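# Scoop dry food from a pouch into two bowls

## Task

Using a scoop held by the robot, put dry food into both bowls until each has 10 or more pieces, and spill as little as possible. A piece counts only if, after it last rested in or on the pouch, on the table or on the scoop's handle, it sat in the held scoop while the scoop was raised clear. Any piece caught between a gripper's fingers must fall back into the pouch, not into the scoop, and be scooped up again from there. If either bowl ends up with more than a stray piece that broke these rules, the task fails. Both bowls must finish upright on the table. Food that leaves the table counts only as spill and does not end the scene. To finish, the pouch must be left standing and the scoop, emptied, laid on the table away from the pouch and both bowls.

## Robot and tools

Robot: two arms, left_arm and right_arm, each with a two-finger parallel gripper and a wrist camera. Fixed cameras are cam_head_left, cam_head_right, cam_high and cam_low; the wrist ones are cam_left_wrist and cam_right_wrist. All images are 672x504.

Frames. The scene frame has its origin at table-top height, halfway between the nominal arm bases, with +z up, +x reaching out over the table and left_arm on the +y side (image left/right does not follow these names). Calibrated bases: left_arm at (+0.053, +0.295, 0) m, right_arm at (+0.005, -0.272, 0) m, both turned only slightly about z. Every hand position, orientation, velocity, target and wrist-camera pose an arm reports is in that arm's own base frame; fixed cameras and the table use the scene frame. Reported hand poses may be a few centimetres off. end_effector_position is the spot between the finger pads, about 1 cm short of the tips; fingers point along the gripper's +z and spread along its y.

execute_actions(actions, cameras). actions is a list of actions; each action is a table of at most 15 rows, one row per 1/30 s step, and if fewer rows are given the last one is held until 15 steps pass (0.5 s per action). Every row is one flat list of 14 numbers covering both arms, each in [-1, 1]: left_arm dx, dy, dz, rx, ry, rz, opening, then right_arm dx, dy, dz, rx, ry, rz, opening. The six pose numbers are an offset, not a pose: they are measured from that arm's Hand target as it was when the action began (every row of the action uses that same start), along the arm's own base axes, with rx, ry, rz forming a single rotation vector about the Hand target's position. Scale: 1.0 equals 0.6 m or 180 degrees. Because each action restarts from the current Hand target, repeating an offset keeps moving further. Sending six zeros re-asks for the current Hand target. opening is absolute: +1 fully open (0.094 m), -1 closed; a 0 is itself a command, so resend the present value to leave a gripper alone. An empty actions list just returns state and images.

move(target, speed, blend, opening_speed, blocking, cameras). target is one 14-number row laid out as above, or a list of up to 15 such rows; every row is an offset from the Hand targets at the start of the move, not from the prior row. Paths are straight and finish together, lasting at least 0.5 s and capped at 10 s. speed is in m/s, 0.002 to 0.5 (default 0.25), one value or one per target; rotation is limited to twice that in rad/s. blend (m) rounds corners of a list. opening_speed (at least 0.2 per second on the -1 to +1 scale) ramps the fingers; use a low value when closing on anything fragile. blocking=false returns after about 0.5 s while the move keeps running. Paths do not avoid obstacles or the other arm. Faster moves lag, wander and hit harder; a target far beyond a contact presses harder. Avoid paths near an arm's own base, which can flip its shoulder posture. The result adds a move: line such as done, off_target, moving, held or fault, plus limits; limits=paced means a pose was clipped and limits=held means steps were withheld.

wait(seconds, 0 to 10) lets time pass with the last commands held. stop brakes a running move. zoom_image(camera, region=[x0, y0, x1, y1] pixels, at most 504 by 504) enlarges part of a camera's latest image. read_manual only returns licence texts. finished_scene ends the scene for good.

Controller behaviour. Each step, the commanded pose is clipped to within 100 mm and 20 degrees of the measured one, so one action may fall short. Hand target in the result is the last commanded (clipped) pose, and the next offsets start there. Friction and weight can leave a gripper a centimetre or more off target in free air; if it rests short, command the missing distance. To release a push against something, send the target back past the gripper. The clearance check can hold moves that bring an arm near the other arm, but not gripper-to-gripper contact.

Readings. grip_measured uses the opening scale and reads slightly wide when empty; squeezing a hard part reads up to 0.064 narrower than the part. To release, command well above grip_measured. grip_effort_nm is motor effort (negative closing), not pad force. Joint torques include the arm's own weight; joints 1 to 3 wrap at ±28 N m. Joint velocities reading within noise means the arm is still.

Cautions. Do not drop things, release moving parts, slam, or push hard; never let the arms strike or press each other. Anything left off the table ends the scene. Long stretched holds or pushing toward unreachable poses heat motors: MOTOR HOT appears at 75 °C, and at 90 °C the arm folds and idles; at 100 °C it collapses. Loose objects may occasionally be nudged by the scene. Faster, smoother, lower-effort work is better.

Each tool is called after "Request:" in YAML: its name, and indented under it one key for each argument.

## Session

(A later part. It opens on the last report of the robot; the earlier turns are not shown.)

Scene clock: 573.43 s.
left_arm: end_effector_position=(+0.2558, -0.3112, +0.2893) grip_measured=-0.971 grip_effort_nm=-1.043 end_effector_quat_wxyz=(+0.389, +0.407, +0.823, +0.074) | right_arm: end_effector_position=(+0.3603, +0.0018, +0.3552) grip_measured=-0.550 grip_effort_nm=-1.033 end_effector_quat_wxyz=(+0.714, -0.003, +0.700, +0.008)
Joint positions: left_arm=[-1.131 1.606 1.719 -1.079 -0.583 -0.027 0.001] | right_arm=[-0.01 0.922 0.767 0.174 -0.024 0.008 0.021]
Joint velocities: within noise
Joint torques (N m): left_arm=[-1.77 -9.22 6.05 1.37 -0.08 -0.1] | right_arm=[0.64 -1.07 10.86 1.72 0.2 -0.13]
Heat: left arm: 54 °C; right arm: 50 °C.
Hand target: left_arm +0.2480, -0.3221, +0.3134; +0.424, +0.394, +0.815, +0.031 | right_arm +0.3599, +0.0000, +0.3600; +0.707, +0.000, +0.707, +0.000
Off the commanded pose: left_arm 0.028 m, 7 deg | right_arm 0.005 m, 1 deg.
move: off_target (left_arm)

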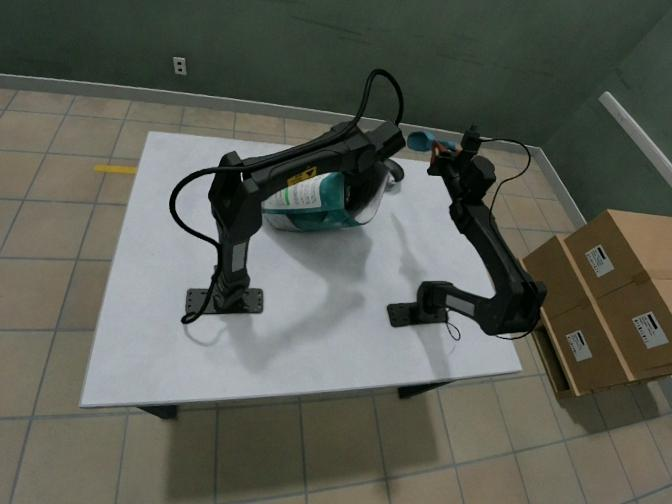

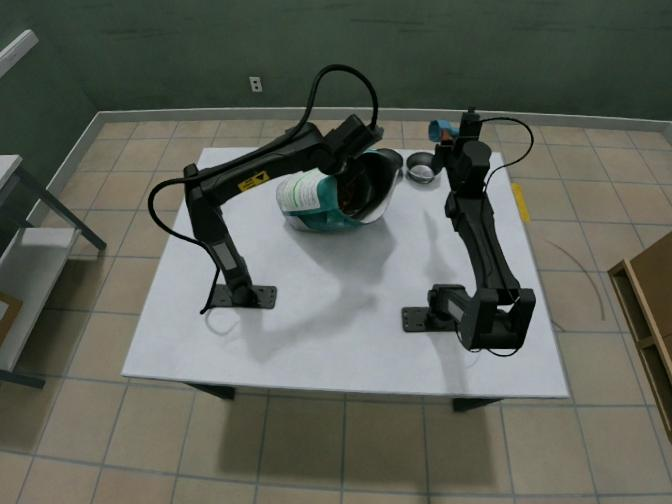

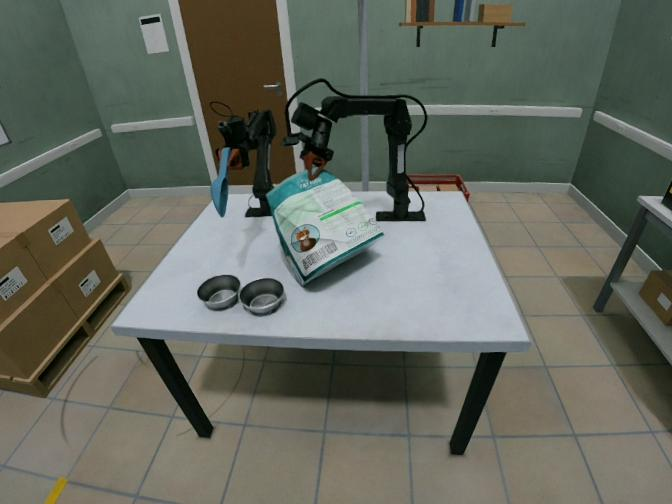

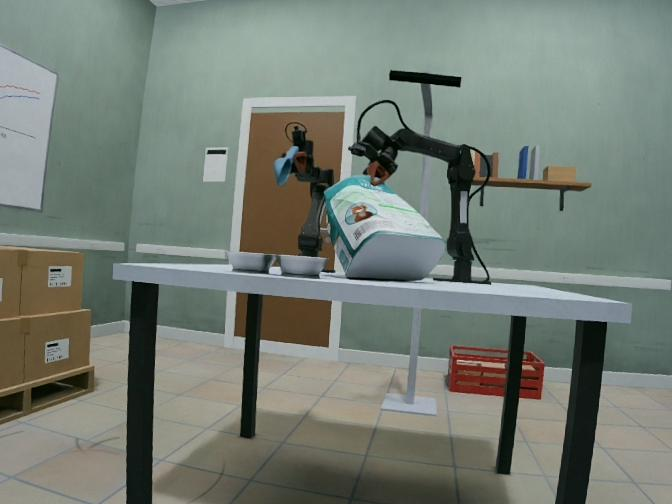

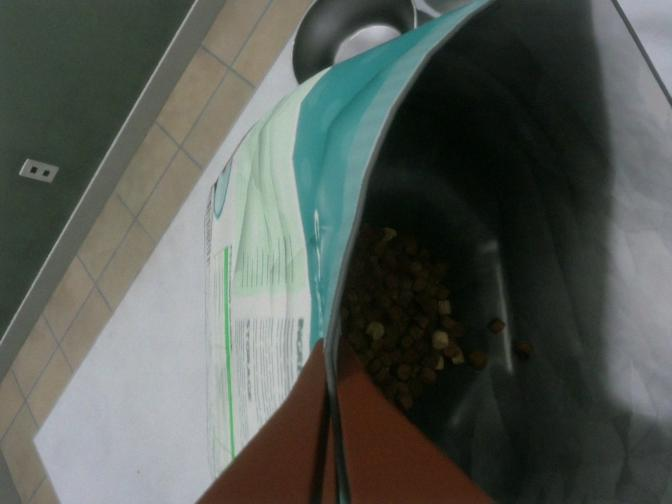

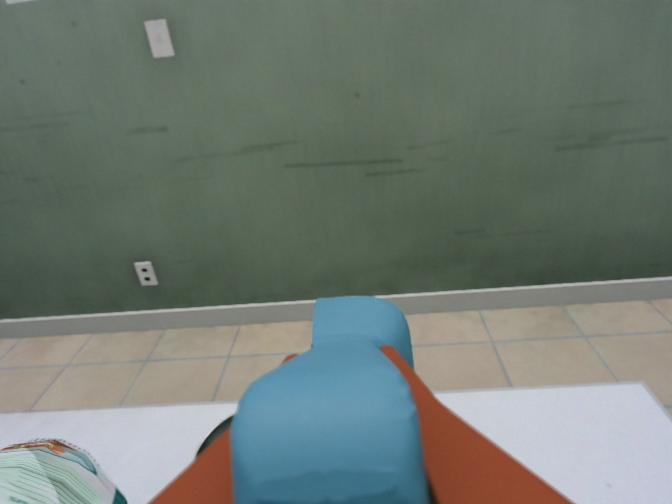

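Request:
move:
  target: [0,0,0,0,0,0,-1,-0.1,-0.133,0,0.1976,0.3086,0.1848,-0.979154]
  speed: 0.15

Scene clock: 658.93 s.
left_arm: end_effector_position=(+0.2558, -0.3112, +0.2893) grip_measured=-0.971 grip_effort_nm=-1.038 end_effector_quat_wxyz=(+0.389, +0.407, +0.823, +0.074) | right_arm: end_effector_position=(+0.3077, -0.0917, +0.3527) grip_measured=-0.550 grip_effort_nm=-1.033 end_effector_quat_wxyz=(+0.382, +0.083, +0.868, +0.305)
Joint positions: left_arm=[-1.131 1.606 1.719 -1.079 -0.583 -0.027 0.001] | right_arm=[-0.774 1.54 1.839 -1.531 -0.984 -0.401 0.021]
Joint velocities: within noise
Joint torques (N m): left_arm=[-1.81 -9.31 6 1.43 -0.11 -0.09] | right_arm=[-0.49 -6.76 4.42 0.55 -0.89 0.05]
Heat: left arm: 44 °C; right arm: 49 °C.
Hand target: left_arm +0.2480, -0.3221, +0.3134; +0.424, +0.394, +0.815, +0.031 | right_arm +0.2999, -0.0798, +0.3601; +0.251, +0.015, +0.885, +0.393
Off the commanded pose: left_arm 0.028 m, 7 deg | right_arm 0.016 m, 20 deg; orientation clipped.
joint sent to its limit (right arm) — joint 4 (wrist pitch), lower limit. The joint targets are off in orientation, not in position.
move: off_target (left_arm, right_arm); limits=paced

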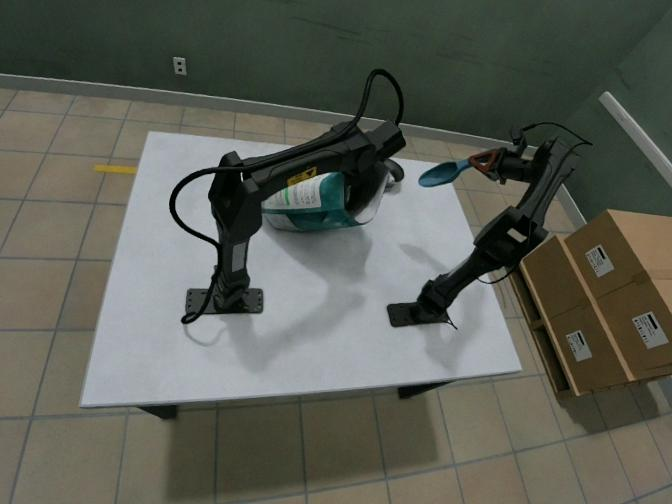

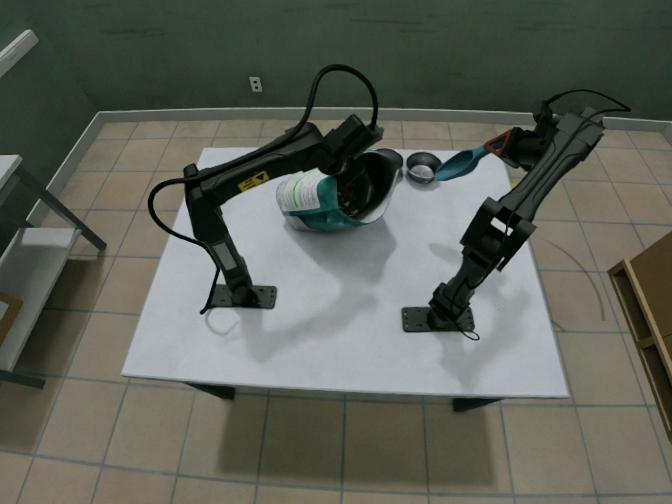

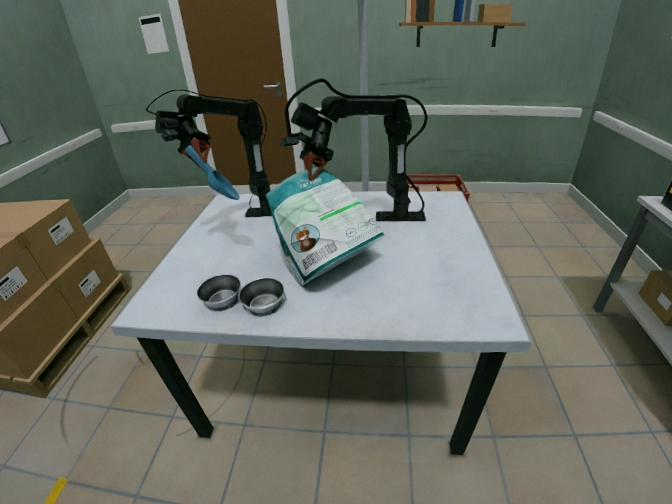

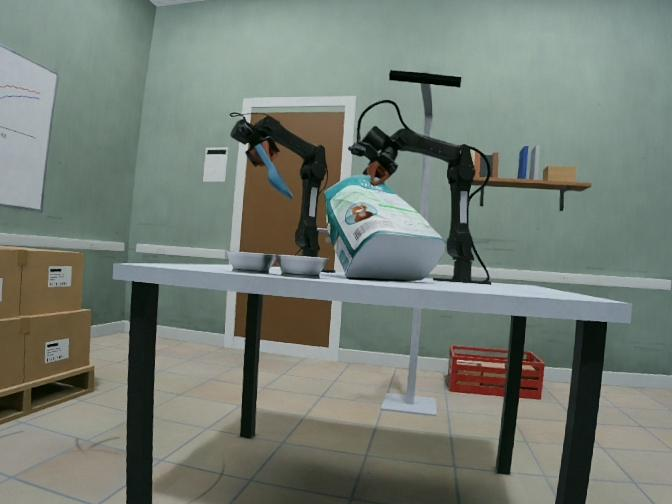

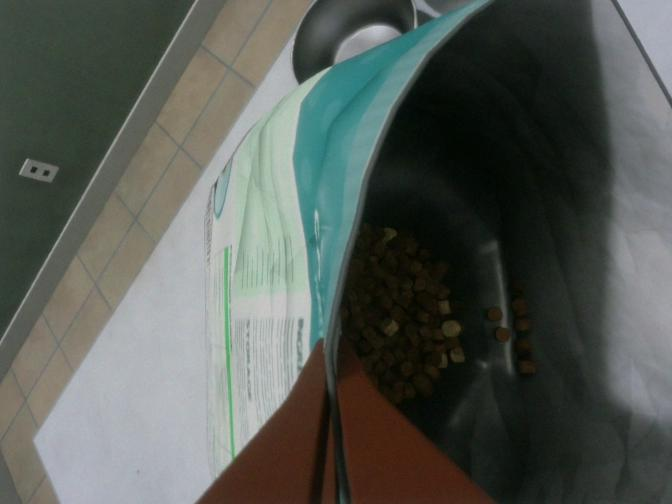

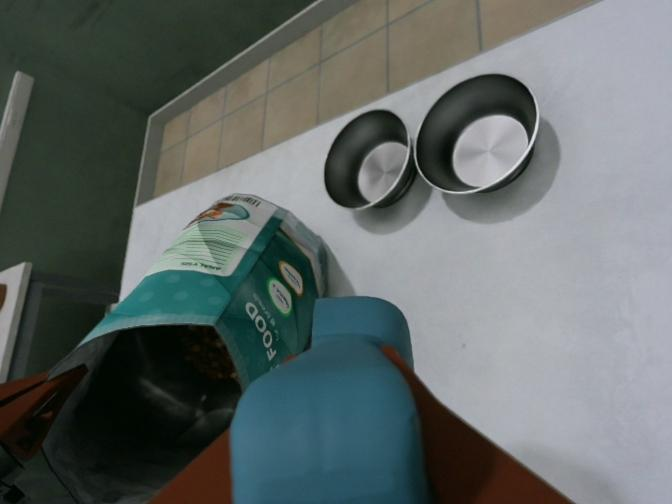

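Request:
zoom_image:
  camera: "cam_right_wrist"
  region: [0, 180, 340, 504]

Request:
zoom_image:
  camera: "cam_head_right"
  region: [260, 80, 580, 260]

Scaled by 1.482.

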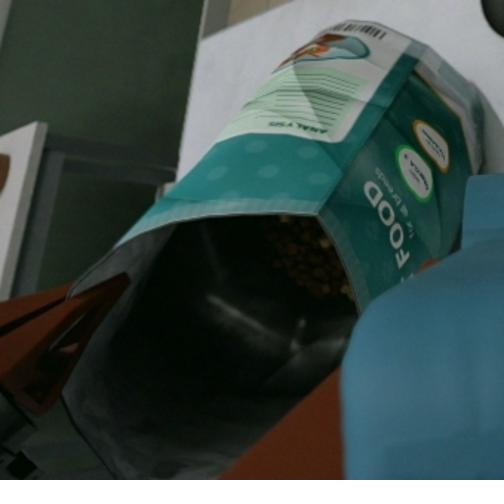

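Scaled by 1.575.

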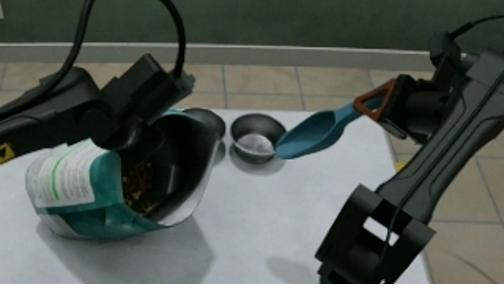

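Request:
move:
  target: [-0.058,-0.058,-0.055,0.02,-0.02,0,-1,0,-0.08,0,0,0,0,-0.979154]
  speed: 0.06
  cameras: ["cam_head_right","cam_high","cam_low","cam_left_wrist","cam_right_wrist"]

Scene clock: 712.10 s.
left_arm: end_effector_position=(+0.2163, -0.3439, +0.2714) grip_measured=-0.971 grip_effort_nm=-1.043 end_effector_quat_wxyz=(+0.414, +0.419, +0.803, +0.094) | right_arm: end_effector_position=(+0.2999, -0.1315, +0.3524) grip_measured=-0.550 grip_effort_nm=-1.028 end_effector_quat_wxyz=(+0.408, +0.111, +0.862, +0.281)
Joint positions: left_arm=[-1.309 1.648 1.663 -1.049 -0.732 -0.138 0.001] | right_arm=[-0.893 1.569 1.857 -1.533 -1.003 -0.456 0.021]
Joint velocities: within noise
Joint torques (N m): left_arm=[-1.35 -6.57 5.85 1.31 -0.36 -0.11] | right_arm=[-0.4 -3.77 8.14 0.53 -0.8 -0.17]
Heat: left arm: 44 °C; right arm: 43 °C.
Hand target: left_arm +0.2132, -0.3569, +0.2804; +0.437, +0.406, +0.800, +0.069 | right_arm +0.2999, -0.1278, +0.3601; +0.284, +0.034, +0.883, +0.372
Off the commanded pose: left_arm 0.016 m, 4 deg | right_arm 0.009 m, 25 deg; orientation clipped.
joint sent to its limit (right arm) — joint 4 (wrist pitch), lower limit. The joint targets are off in orientation, not in position.
move: off_target (left_arm, right_arm); limits=paced
Images, in order (width x height): cam_head_right 672x504, cam_high 672x504, cam_low 672x504, cam_left_wrist 672x504, cam_right_wrist 672x504.

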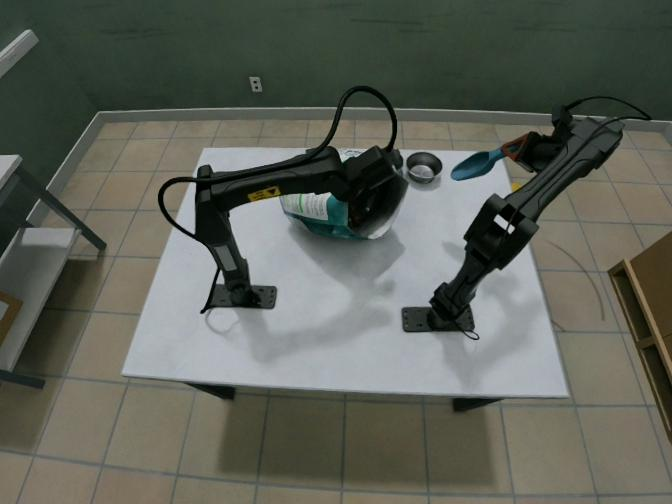

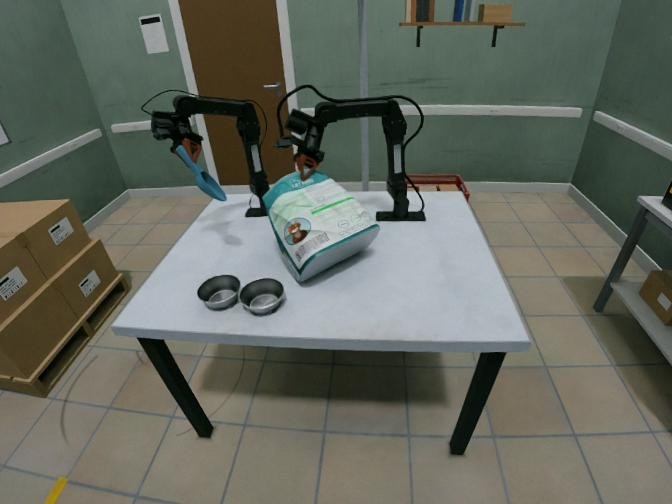

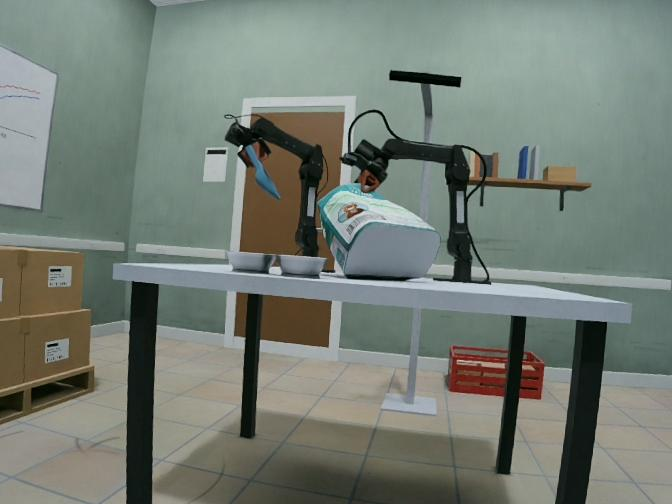

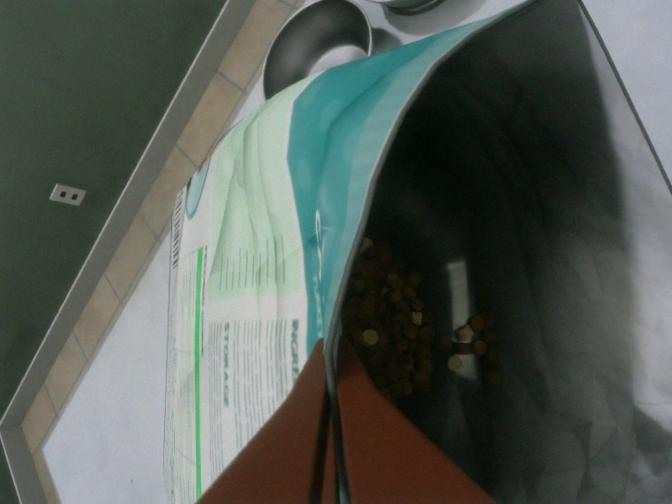

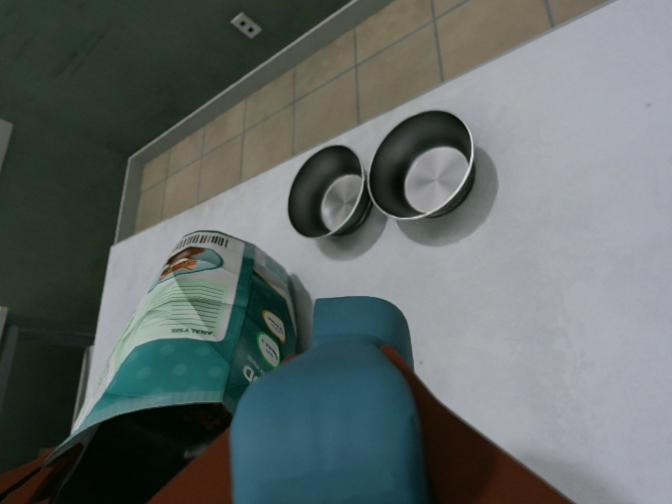

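Request:
move:
  target: [0,0,0,0,0,0,-1,-0.055,0.18,-0.033,0.0588,0.0392,0.1425,-0.979154]
  speed: 0.15
  cameras: ["cam_head_right","cam_head_left","cam_high","cam_left_wrist","cam_right_wrist"]

Scene clock: 754.07 s.
left_arm: end_effector_position=(+0.2163, -0.3439, +0.2714) grip_measured=-0.971 grip_effort_nm=-1.038 end_effector_quat_wxyz=(+0.414, +0.418, +0.803, +0.094) | right_arm: end_effector_position=(+0.2753, -0.0303, +0.3337) grip_measured=-0.550 grip_effort_nm=-1.028 end_effector_quat_wxyz=(+0.367, +0.027, +0.865, +0.342)
Joint positions: left_arm=[-1.309 1.648 1.663 -1.049 -0.732 -0.139 0.001] | right_arm=[-0.699 1.354 1.581 -1.535 -1.03 -0.487 0.021]
Joint velocities: within noise
Joint torques (N m): left_arm=[-1.29 -6.57 5.9 1.32 -0.38 -0.1] | right_arm=[0.42 -5.33 4.72 0.4 -0.87 -0.04]
Heat: left arm: 43 °C; right arm: 44 °C.
Hand target: left_arm +0.2132, -0.3569, +0.2804; +0.437, +0.406, +0.800, +0.069 | right_arm +0.2669, -0.0198, +0.3403; +0.247, -0.050, +0.866, +0.432
Off the commanded pose: left_arm 0.016 m, 4 deg | right_arm 0.015 m, 36 deg; orientation clipped.
joint sent to its limit (right arm) — joint 4 (wrist pitch), lower limit. The joint targets are off in orientation, not in position.
move: off_target (left_arm, right_arm); limits=paced
Images, in order (width x height): cam_head_left 672x504, cam_head_right 672x504, cam_high 672x504, cam_left_wrist 672x504, cam_right_wrist 672x504.

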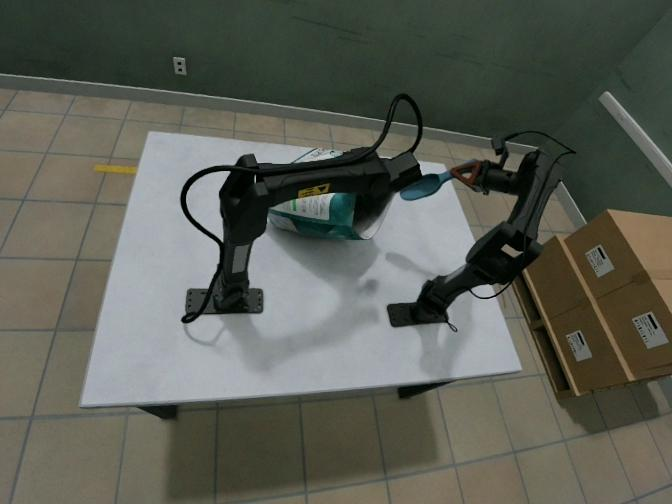

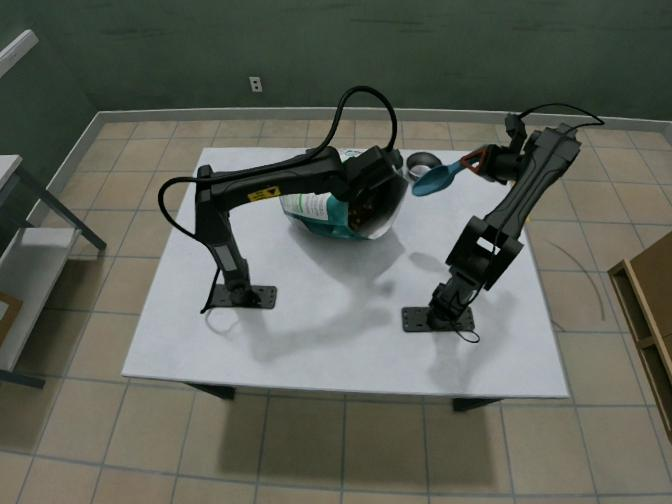

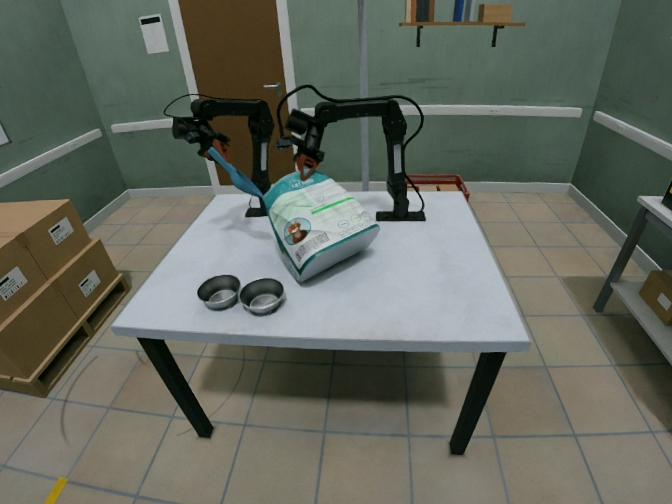

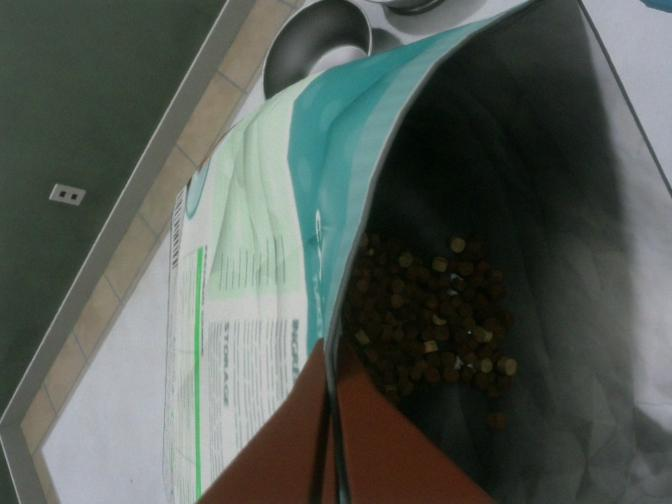

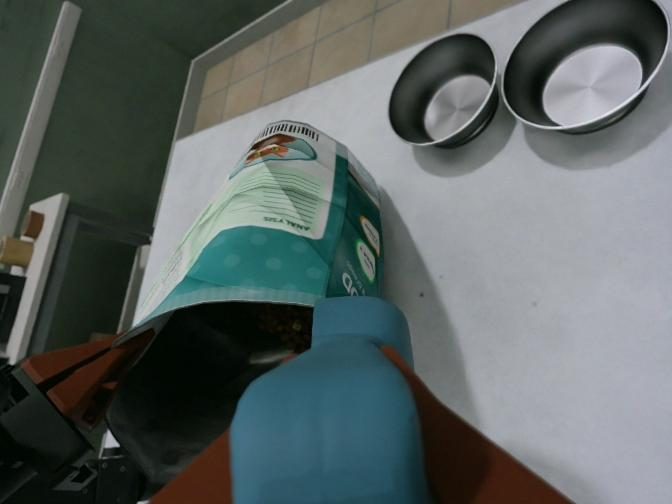

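Request:
move:
  target:
    - [0,0,0,0,0,0,-1,-0.07,-0.017,-0.02,0.0148,0.0267,-0.1173,-0.979154]
    - [0,0,0,0,0,0,-1,-0.052,0.092,-0.08,0.0148,0.0267,-0.1173,-0.979154]
  speed: 0.1
  blend: 0.02
  cameras: ["cam_head_right","cam_head_left","cam_high","cam_left_wrist","cam_right_wrist"]

Scene clock: 799.83 s.
left_arm: end_effector_position=(+0.2163, -0.3439, +0.2714) grip_measured=-0.971 grip_effort_nm=-1.038 end_effector_quat_wxyz=(+0.414, +0.418, +0.803, +0.094) | right_arm: end_effector_position=(+0.2352, +0.0356, +0.2918) grip_measured=-0.550 grip_effort_nm=-1.028 end_effector_quat_wxyz=(+0.273, +0.141, +0.859, +0.410)
Joint positions: left_arm=[-1.309 1.648 1.663 -1.049 -0.732 -0.139 0.001] | right_arm=[-0.533 1.081 1.241 -1.387 -0.992 -0.021 0.021]
Joint velocities: within noise
Joint torques (N m): left_arm=[-1.17 -6.63 5.97 1.32 -0.36 -0.09] | right_arm=[0.5 -2.52 4.92 1.36 -0.38 -0.01]
Heat: left arm: 43 °C; right arm: 41 °C.
Hand target: left_arm +0.2132, -0.3569, +0.2804; +0.437, +0.406, +0.800, +0.069 | right_arm +0.2356, +0.0354, +0.2923; +0.287, +0.133, +0.860, +0.401
Off the commanded pose: left_arm 0.016 m, 4 deg | right_arm 0.001 m, 2 deg.
move: off_target (left_arm)
Images, in order (width x height): cam_head_left 672x504, cam_head_right 672x504, cam_high 672x504, cam_left_wrist 672x504, cam_right_wrist 672x504.

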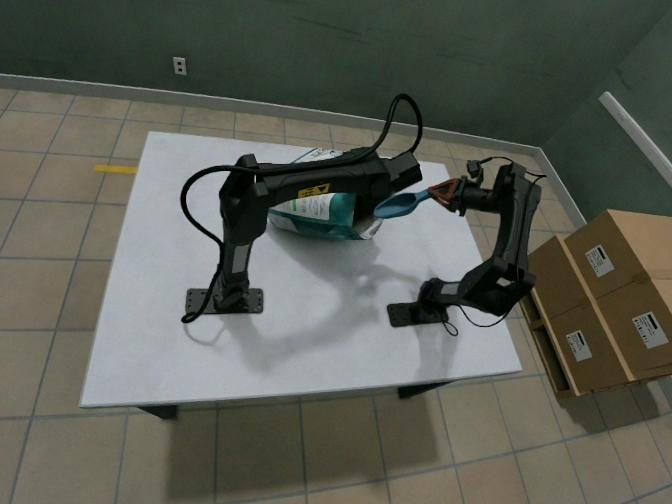

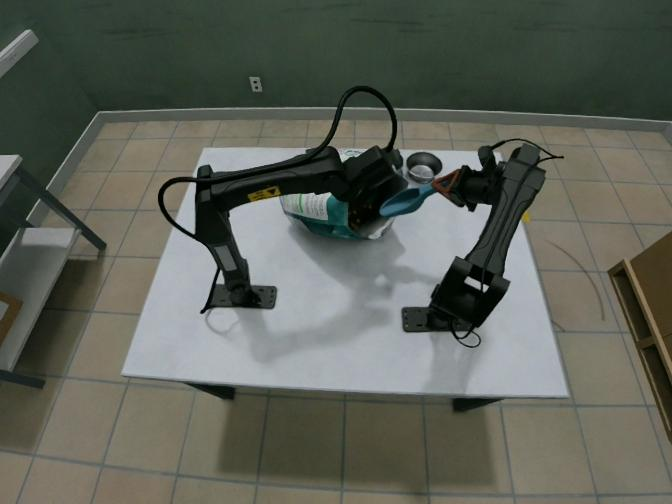

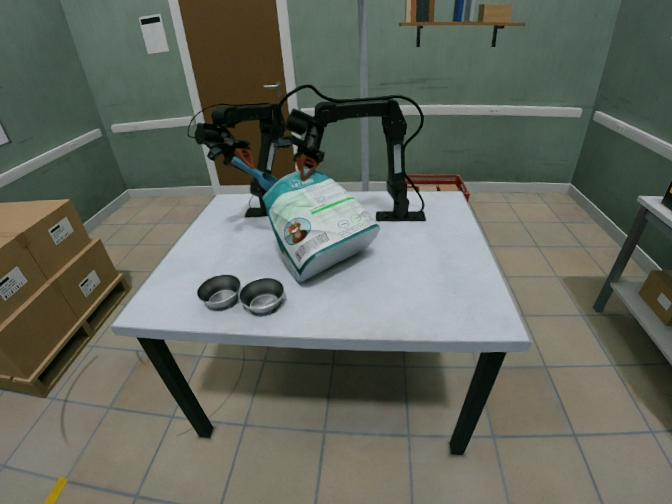

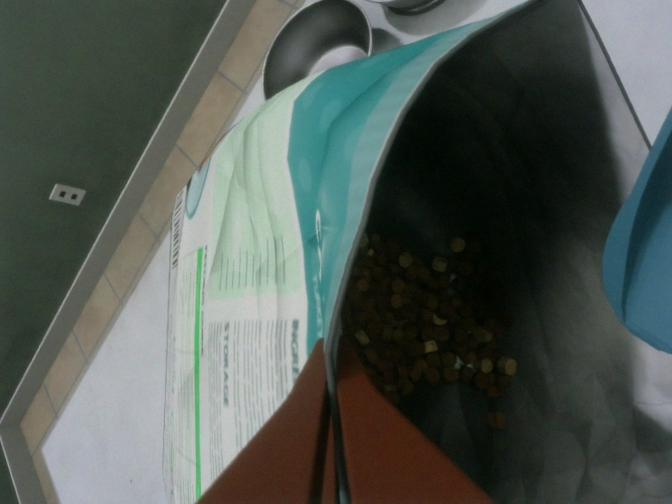

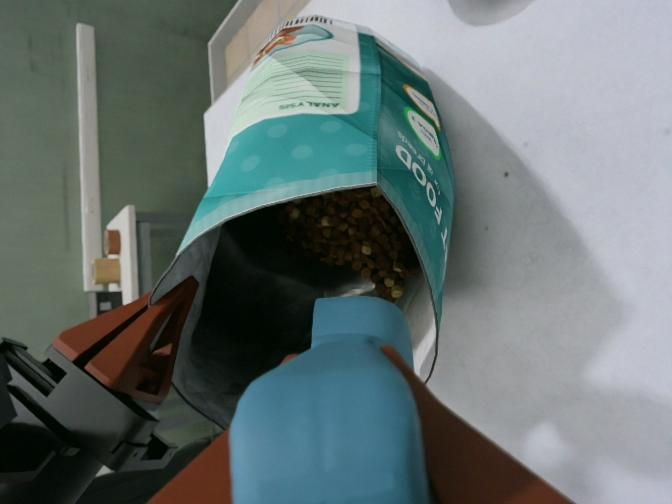

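Request:
move:
  target: [0,0,0,0,0,0,-1,0.055,0.107,-0.088,0,0,0,-0.979154]
  speed: 0.08
  cameras: ["cam_head_right","cam_high","cam_left_wrist","cam_right_wrist"]

Scene clock: 806.23 s.
left_arm: end_effector_position=(+0.2163, -0.3439, +0.2714) grip_measured=-0.971 grip_effort_nm=-1.038 end_effector_quat_wxyz=(+0.414, +0.418, +0.803, +0.094) | right_arm: end_effector_position=(+0.2662, +0.1001, +0.2346) grip_measured=-0.550 grip_effort_nm=-1.023 end_effector_quat_wxyz=(+0.264, +0.141, +0.865, +0.403)
Joint positions: left_arm=[-1.309 1.648 1.663 -1.049 -0.732 -0.139 0.001] | right_arm=[-0.073 0.957 0.9 -0.74 -0.725 0.556 0.021]
Joint velocities: within noise
Joint torques (N m): left_arm=[-1.28 -6.42 5.85 1.3 -0.38 -0.08] | right_arm=[0.58 -2.71 5.81 2.26 -0.16 0.04]
Heat: left arm: 42 °C; right arm: 41 °C.
Hand target: left_arm +0.2132, -0.3569, +0.2804; +0.437, +0.406, +0.800, +0.069 | right_arm +0.2687, +0.0996, +0.2395; +0.287, +0.133, +0.860, +0.401
Off the commanded pose: left_arm 0.016 m, 4 deg | right_arm 0.005 m, 3 deg.
move: off_target (left_arm, right_arm)
Images, in order (width x height): cam_head_right 672x504, cam_high 672x504, cam_left_wrist 672x504, cam_right_wrist 672x504.

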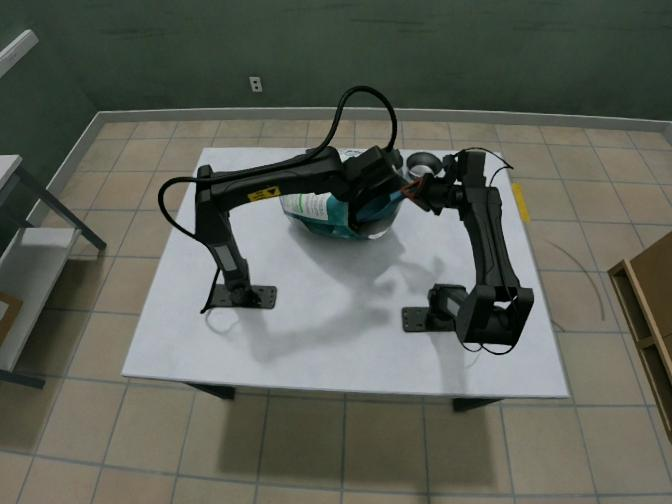

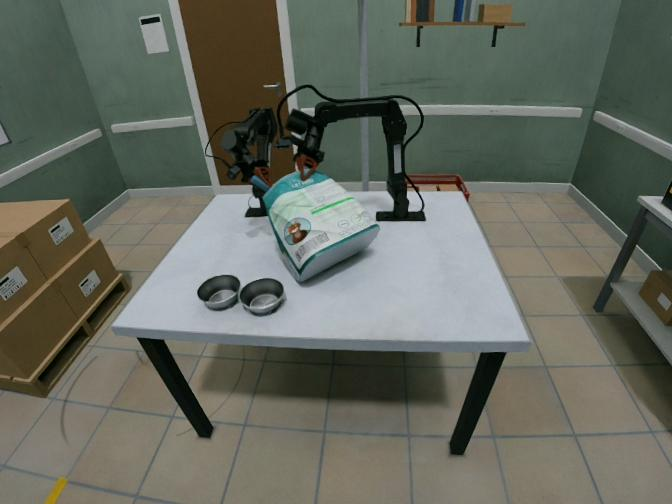

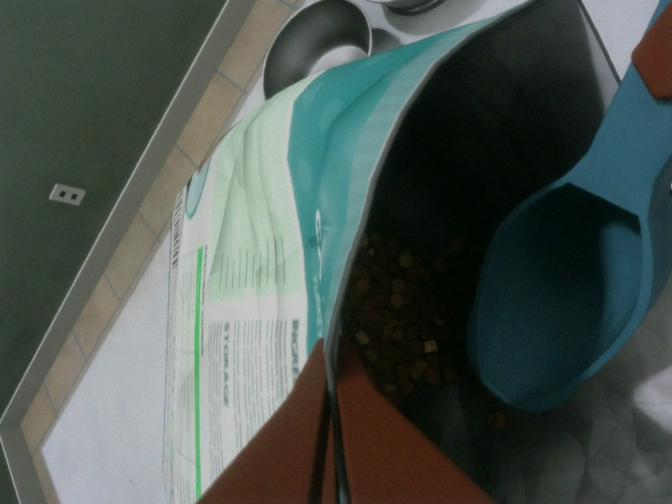

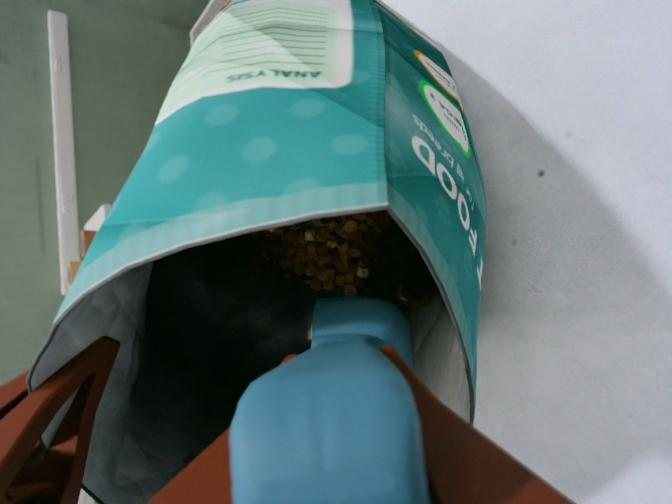

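Request:
move:
  target: [0,0,0,0,0,0,-1,0.077,0.048,-0.078,0,0,-0.0667,-0.979154]
  speed: 0.06
  cameras: ["cam_head_right","cam_high","cam_left_wrist","cam_right_wrist"]

Scene clock: 820.00 s.
left_arm: end_effector_position=(+0.2166, -0.3437, +0.2717) grip_measured=-0.971 grip_effort_nm=-1.038 end_effector_quat_wxyz=(+0.415, +0.417, +0.803, +0.095) | right_arm: end_effector_position=(+0.3071, +0.1329, +0.1944) grip_measured=-0.550 grip_effort_nm=-1.023 end_effector_quat_wxyz=(+0.308, +0.215, +0.847, +0.377)
Joint positions: left_arm=[-1.309 1.648 1.663 -1.048 -0.734 -0.139 0.001] | right_arm=[0.222 1.012 0.713 -0.295 -0.35 0.906 0.021]
Joint velocities: within noise
Joint torques (N m): left_arm=[-1.25 -6.61 5.86 1.31 -0.34 -0.1] | right_arm=[0.39 -1.21 5.96 2.65 0.27 0]
Heat: left arm: 42 °C; right arm: 41 °C.
Hand target: left_arm +0.2131, -0.3569, +0.2804; +0.437, +0.406, +0.800, +0.069 | right_arm +0.3148, +0.1284, +0.1926; +0.327, +0.222, +0.841, +0.369
Off the commanded pose: left_arm 0.016 m, 4 deg | right_arm 0.009 m, 3 deg.
move: off_target (left_arm, right_arm)
Images, in order (width x height): cam_head_right 672x504, cam_high 672x504, cam_left_wrist 672x504, cam_right_wrist 672x504.

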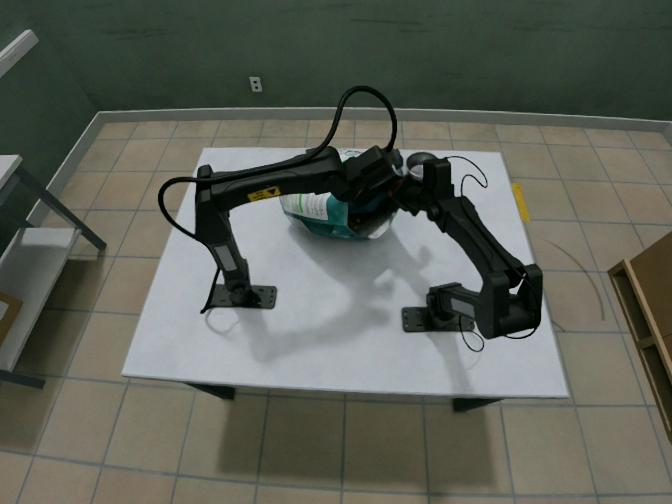

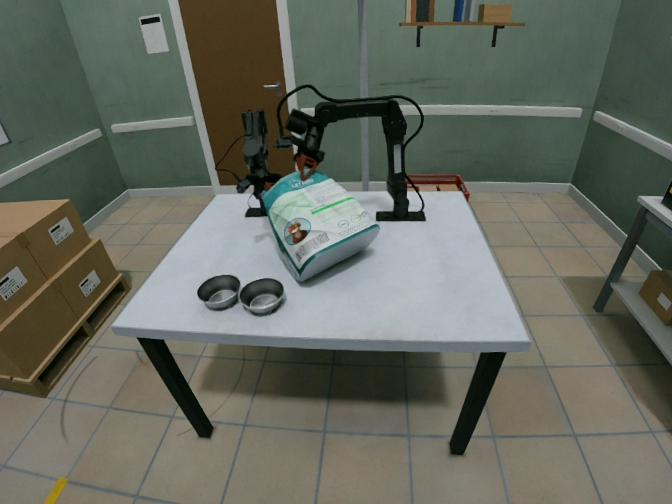

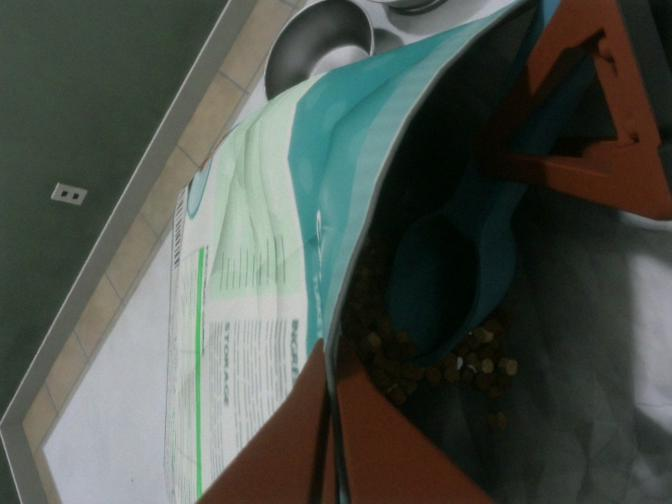

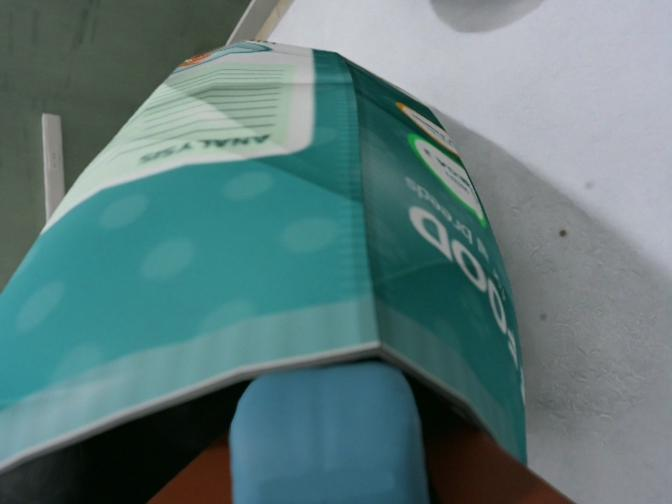

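Request:
move:
  target: [0,0,0,0,0,0,-1,0.01,0.065,-0.042,0,0,0,-0.979154]
  speed: 0.05
  cameras: ["cam_left_wrist","cam_right_wrist"]

Scene clock: 828.73 s.
left_arm: end_effector_position=(+0.2202, -0.3402, +0.2732) grip_measured=-0.971 grip_effort_nm=-1.043 end_effector_quat_wxyz=(+0.421, +0.412, +0.801, +0.107) | right_arm: end_effector_position=(+0.3233, +0.1646, +0.1895) grip_measured=-0.550 grip_effort_nm=-1.028 end_effector_quat_wxyz=(+0.341, +0.220, +0.829, +0.386)
Joint positions: left_arm=[-1.308 1.648 1.659 -1.048 -0.763 -0.139 0.001] | right_arm=[0.377 1.089 0.667 -0.077 -0.187 1.006 0.021]
Joint velocities: within noise
Joint torques (N m): left_arm=[-1.32 -6.52 6.27 1.3 -0.08 -0.05] | right_arm=[1.31 -0.31 4.93 2.28 0.22 -0.05]
Heat: left arm: 42 °C; right arm: 40 °C.
Hand target: left_arm +0.2132, -0.3569, +0.2804; +0.437, +0.406, +0.800, +0.069 | right_arm +0.3209, +0.1674, +0.1674; +0.327, +0.222, +0.841, +0.369
Off the commanded pose: left_arm 0.020 m, 5 deg | right_arm 0.022 m, 3 deg.
move: off_target (left_arm, right_arm)
Images, in order (width x height): cam_left_wrist 672x504, cam_right_wrist 672x504.

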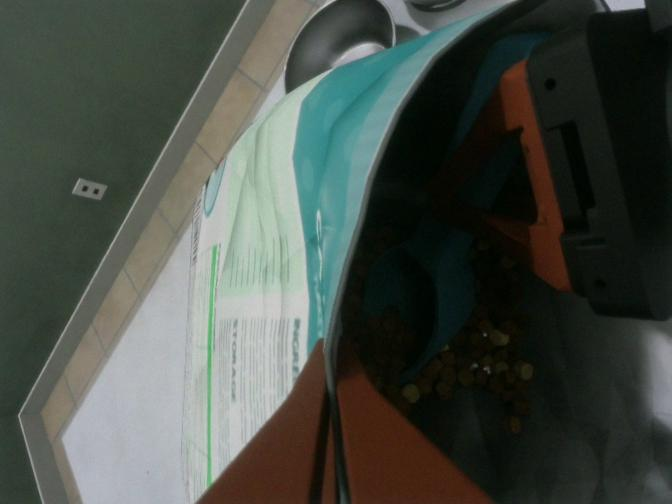

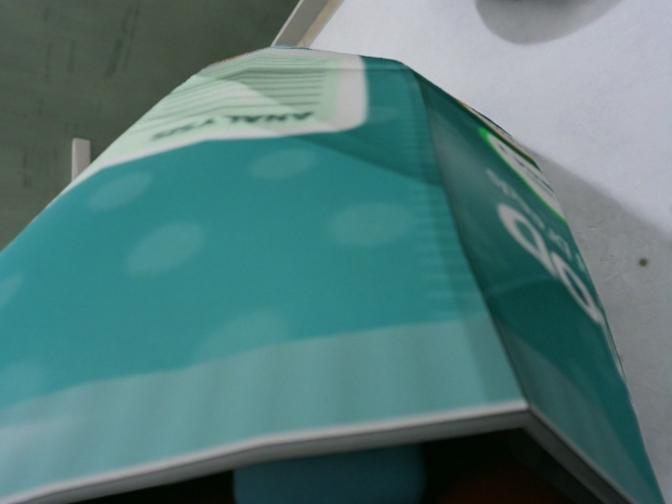

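Request:
zoom_image:
  camera: "cam_left_wrist"
  region: [330, 200, 560, 440]

Scaled by 2.100.

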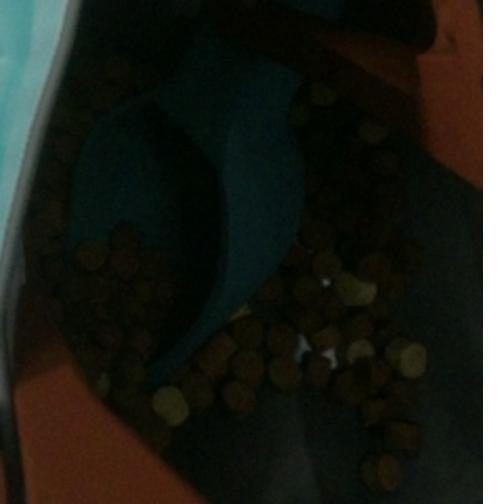

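Request:
move:
  target:
    - [0,0,0,0,0,0,-1,0.01,0.055,0.01,0,0,0,-0.979154]
    - [0,0,0,0,0,0,-1,0.01,0.055,0.08,0.13,-0.028,0,-0.979154]
  speed: 0.05
  cameras: ["cam_left_wrist","cam_right_wrist","cam_head_right"]

Request:
zoom_image:
  camera: "cam_left_wrist"
  region: [300, 180, 580, 440]

Scene clock: 842.07 s.
left_arm: end_effector_position=(+0.2214, -0.3394, +0.2733) grip_measured=-0.971 grip_effort_nm=-1.043 end_effector_quat_wxyz=(+0.421, +0.410, +0.801, +0.108) | right_arm: end_effector_position=(+0.3383, +0.1683, +0.1903) grip_measured=-0.549 grip_effort_nm=-1.028 end_effector_quat_wxyz=(+0.344, +0.319, +0.754, +0.460)
Joint positions: left_arm=[-1.305 1.648 1.659 -1.048 -0.765 -0.139 0.001] | right_arm=[0.403 1.126 0.555 0.221 -0.12 1.286 0.021]
Joint velocities: within noise
Joint torques (N m): left_arm=[-1.76 -6.65 6.32 1.31 -0.06 -0.06] | right_arm=[1.1 -3.96 6.45 3.48 -1.5 0.46]
Heat: left arm: 42 °C; right arm: 40 °C.
Hand target: left_arm +0.2132, -0.3569, +0.2804; +0.437, +0.406, +0.800, +0.069 | right_arm +0.3269, +0.2004, +0.2154; +0.312, +0.267, +0.734, +0.541
Off the commanded pose: left_arm 0.021 m, 5 deg | right_arm 0.042 m, 12 deg.
move: off_target (left_arm, right_arm)
Images, in order (width x height): cam_head_right 672x504, cam_left_wrist 672x504, cam_right_wrist 672x504.

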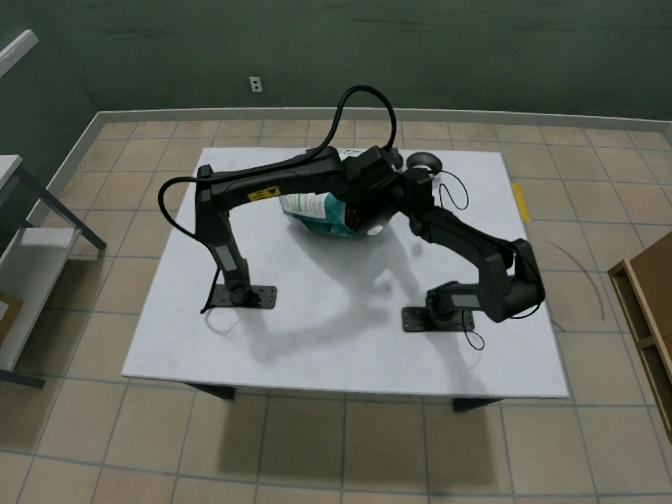

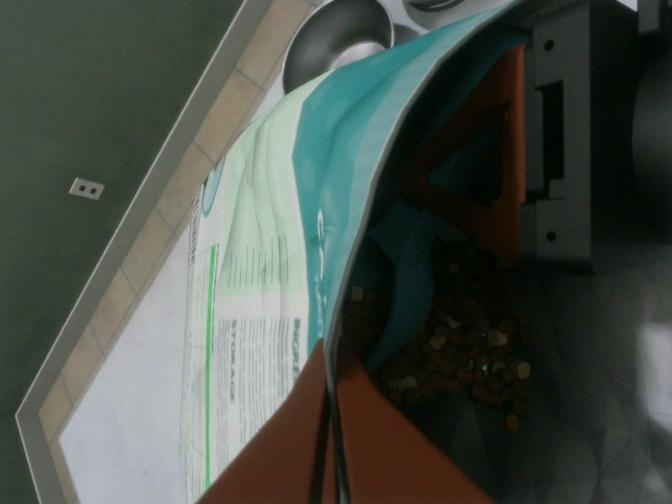

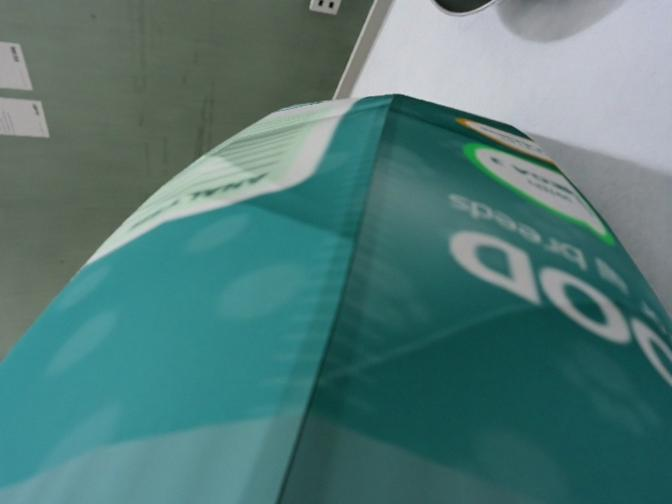

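Scaled by 1.800.

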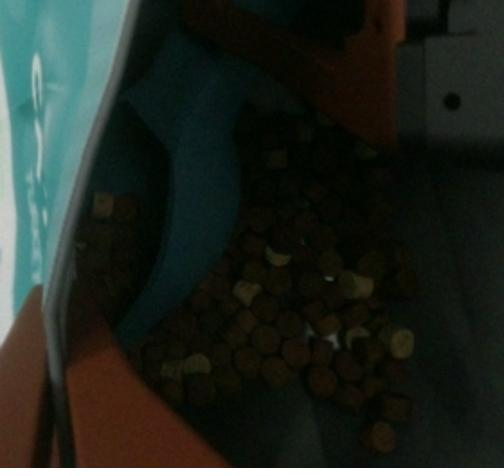

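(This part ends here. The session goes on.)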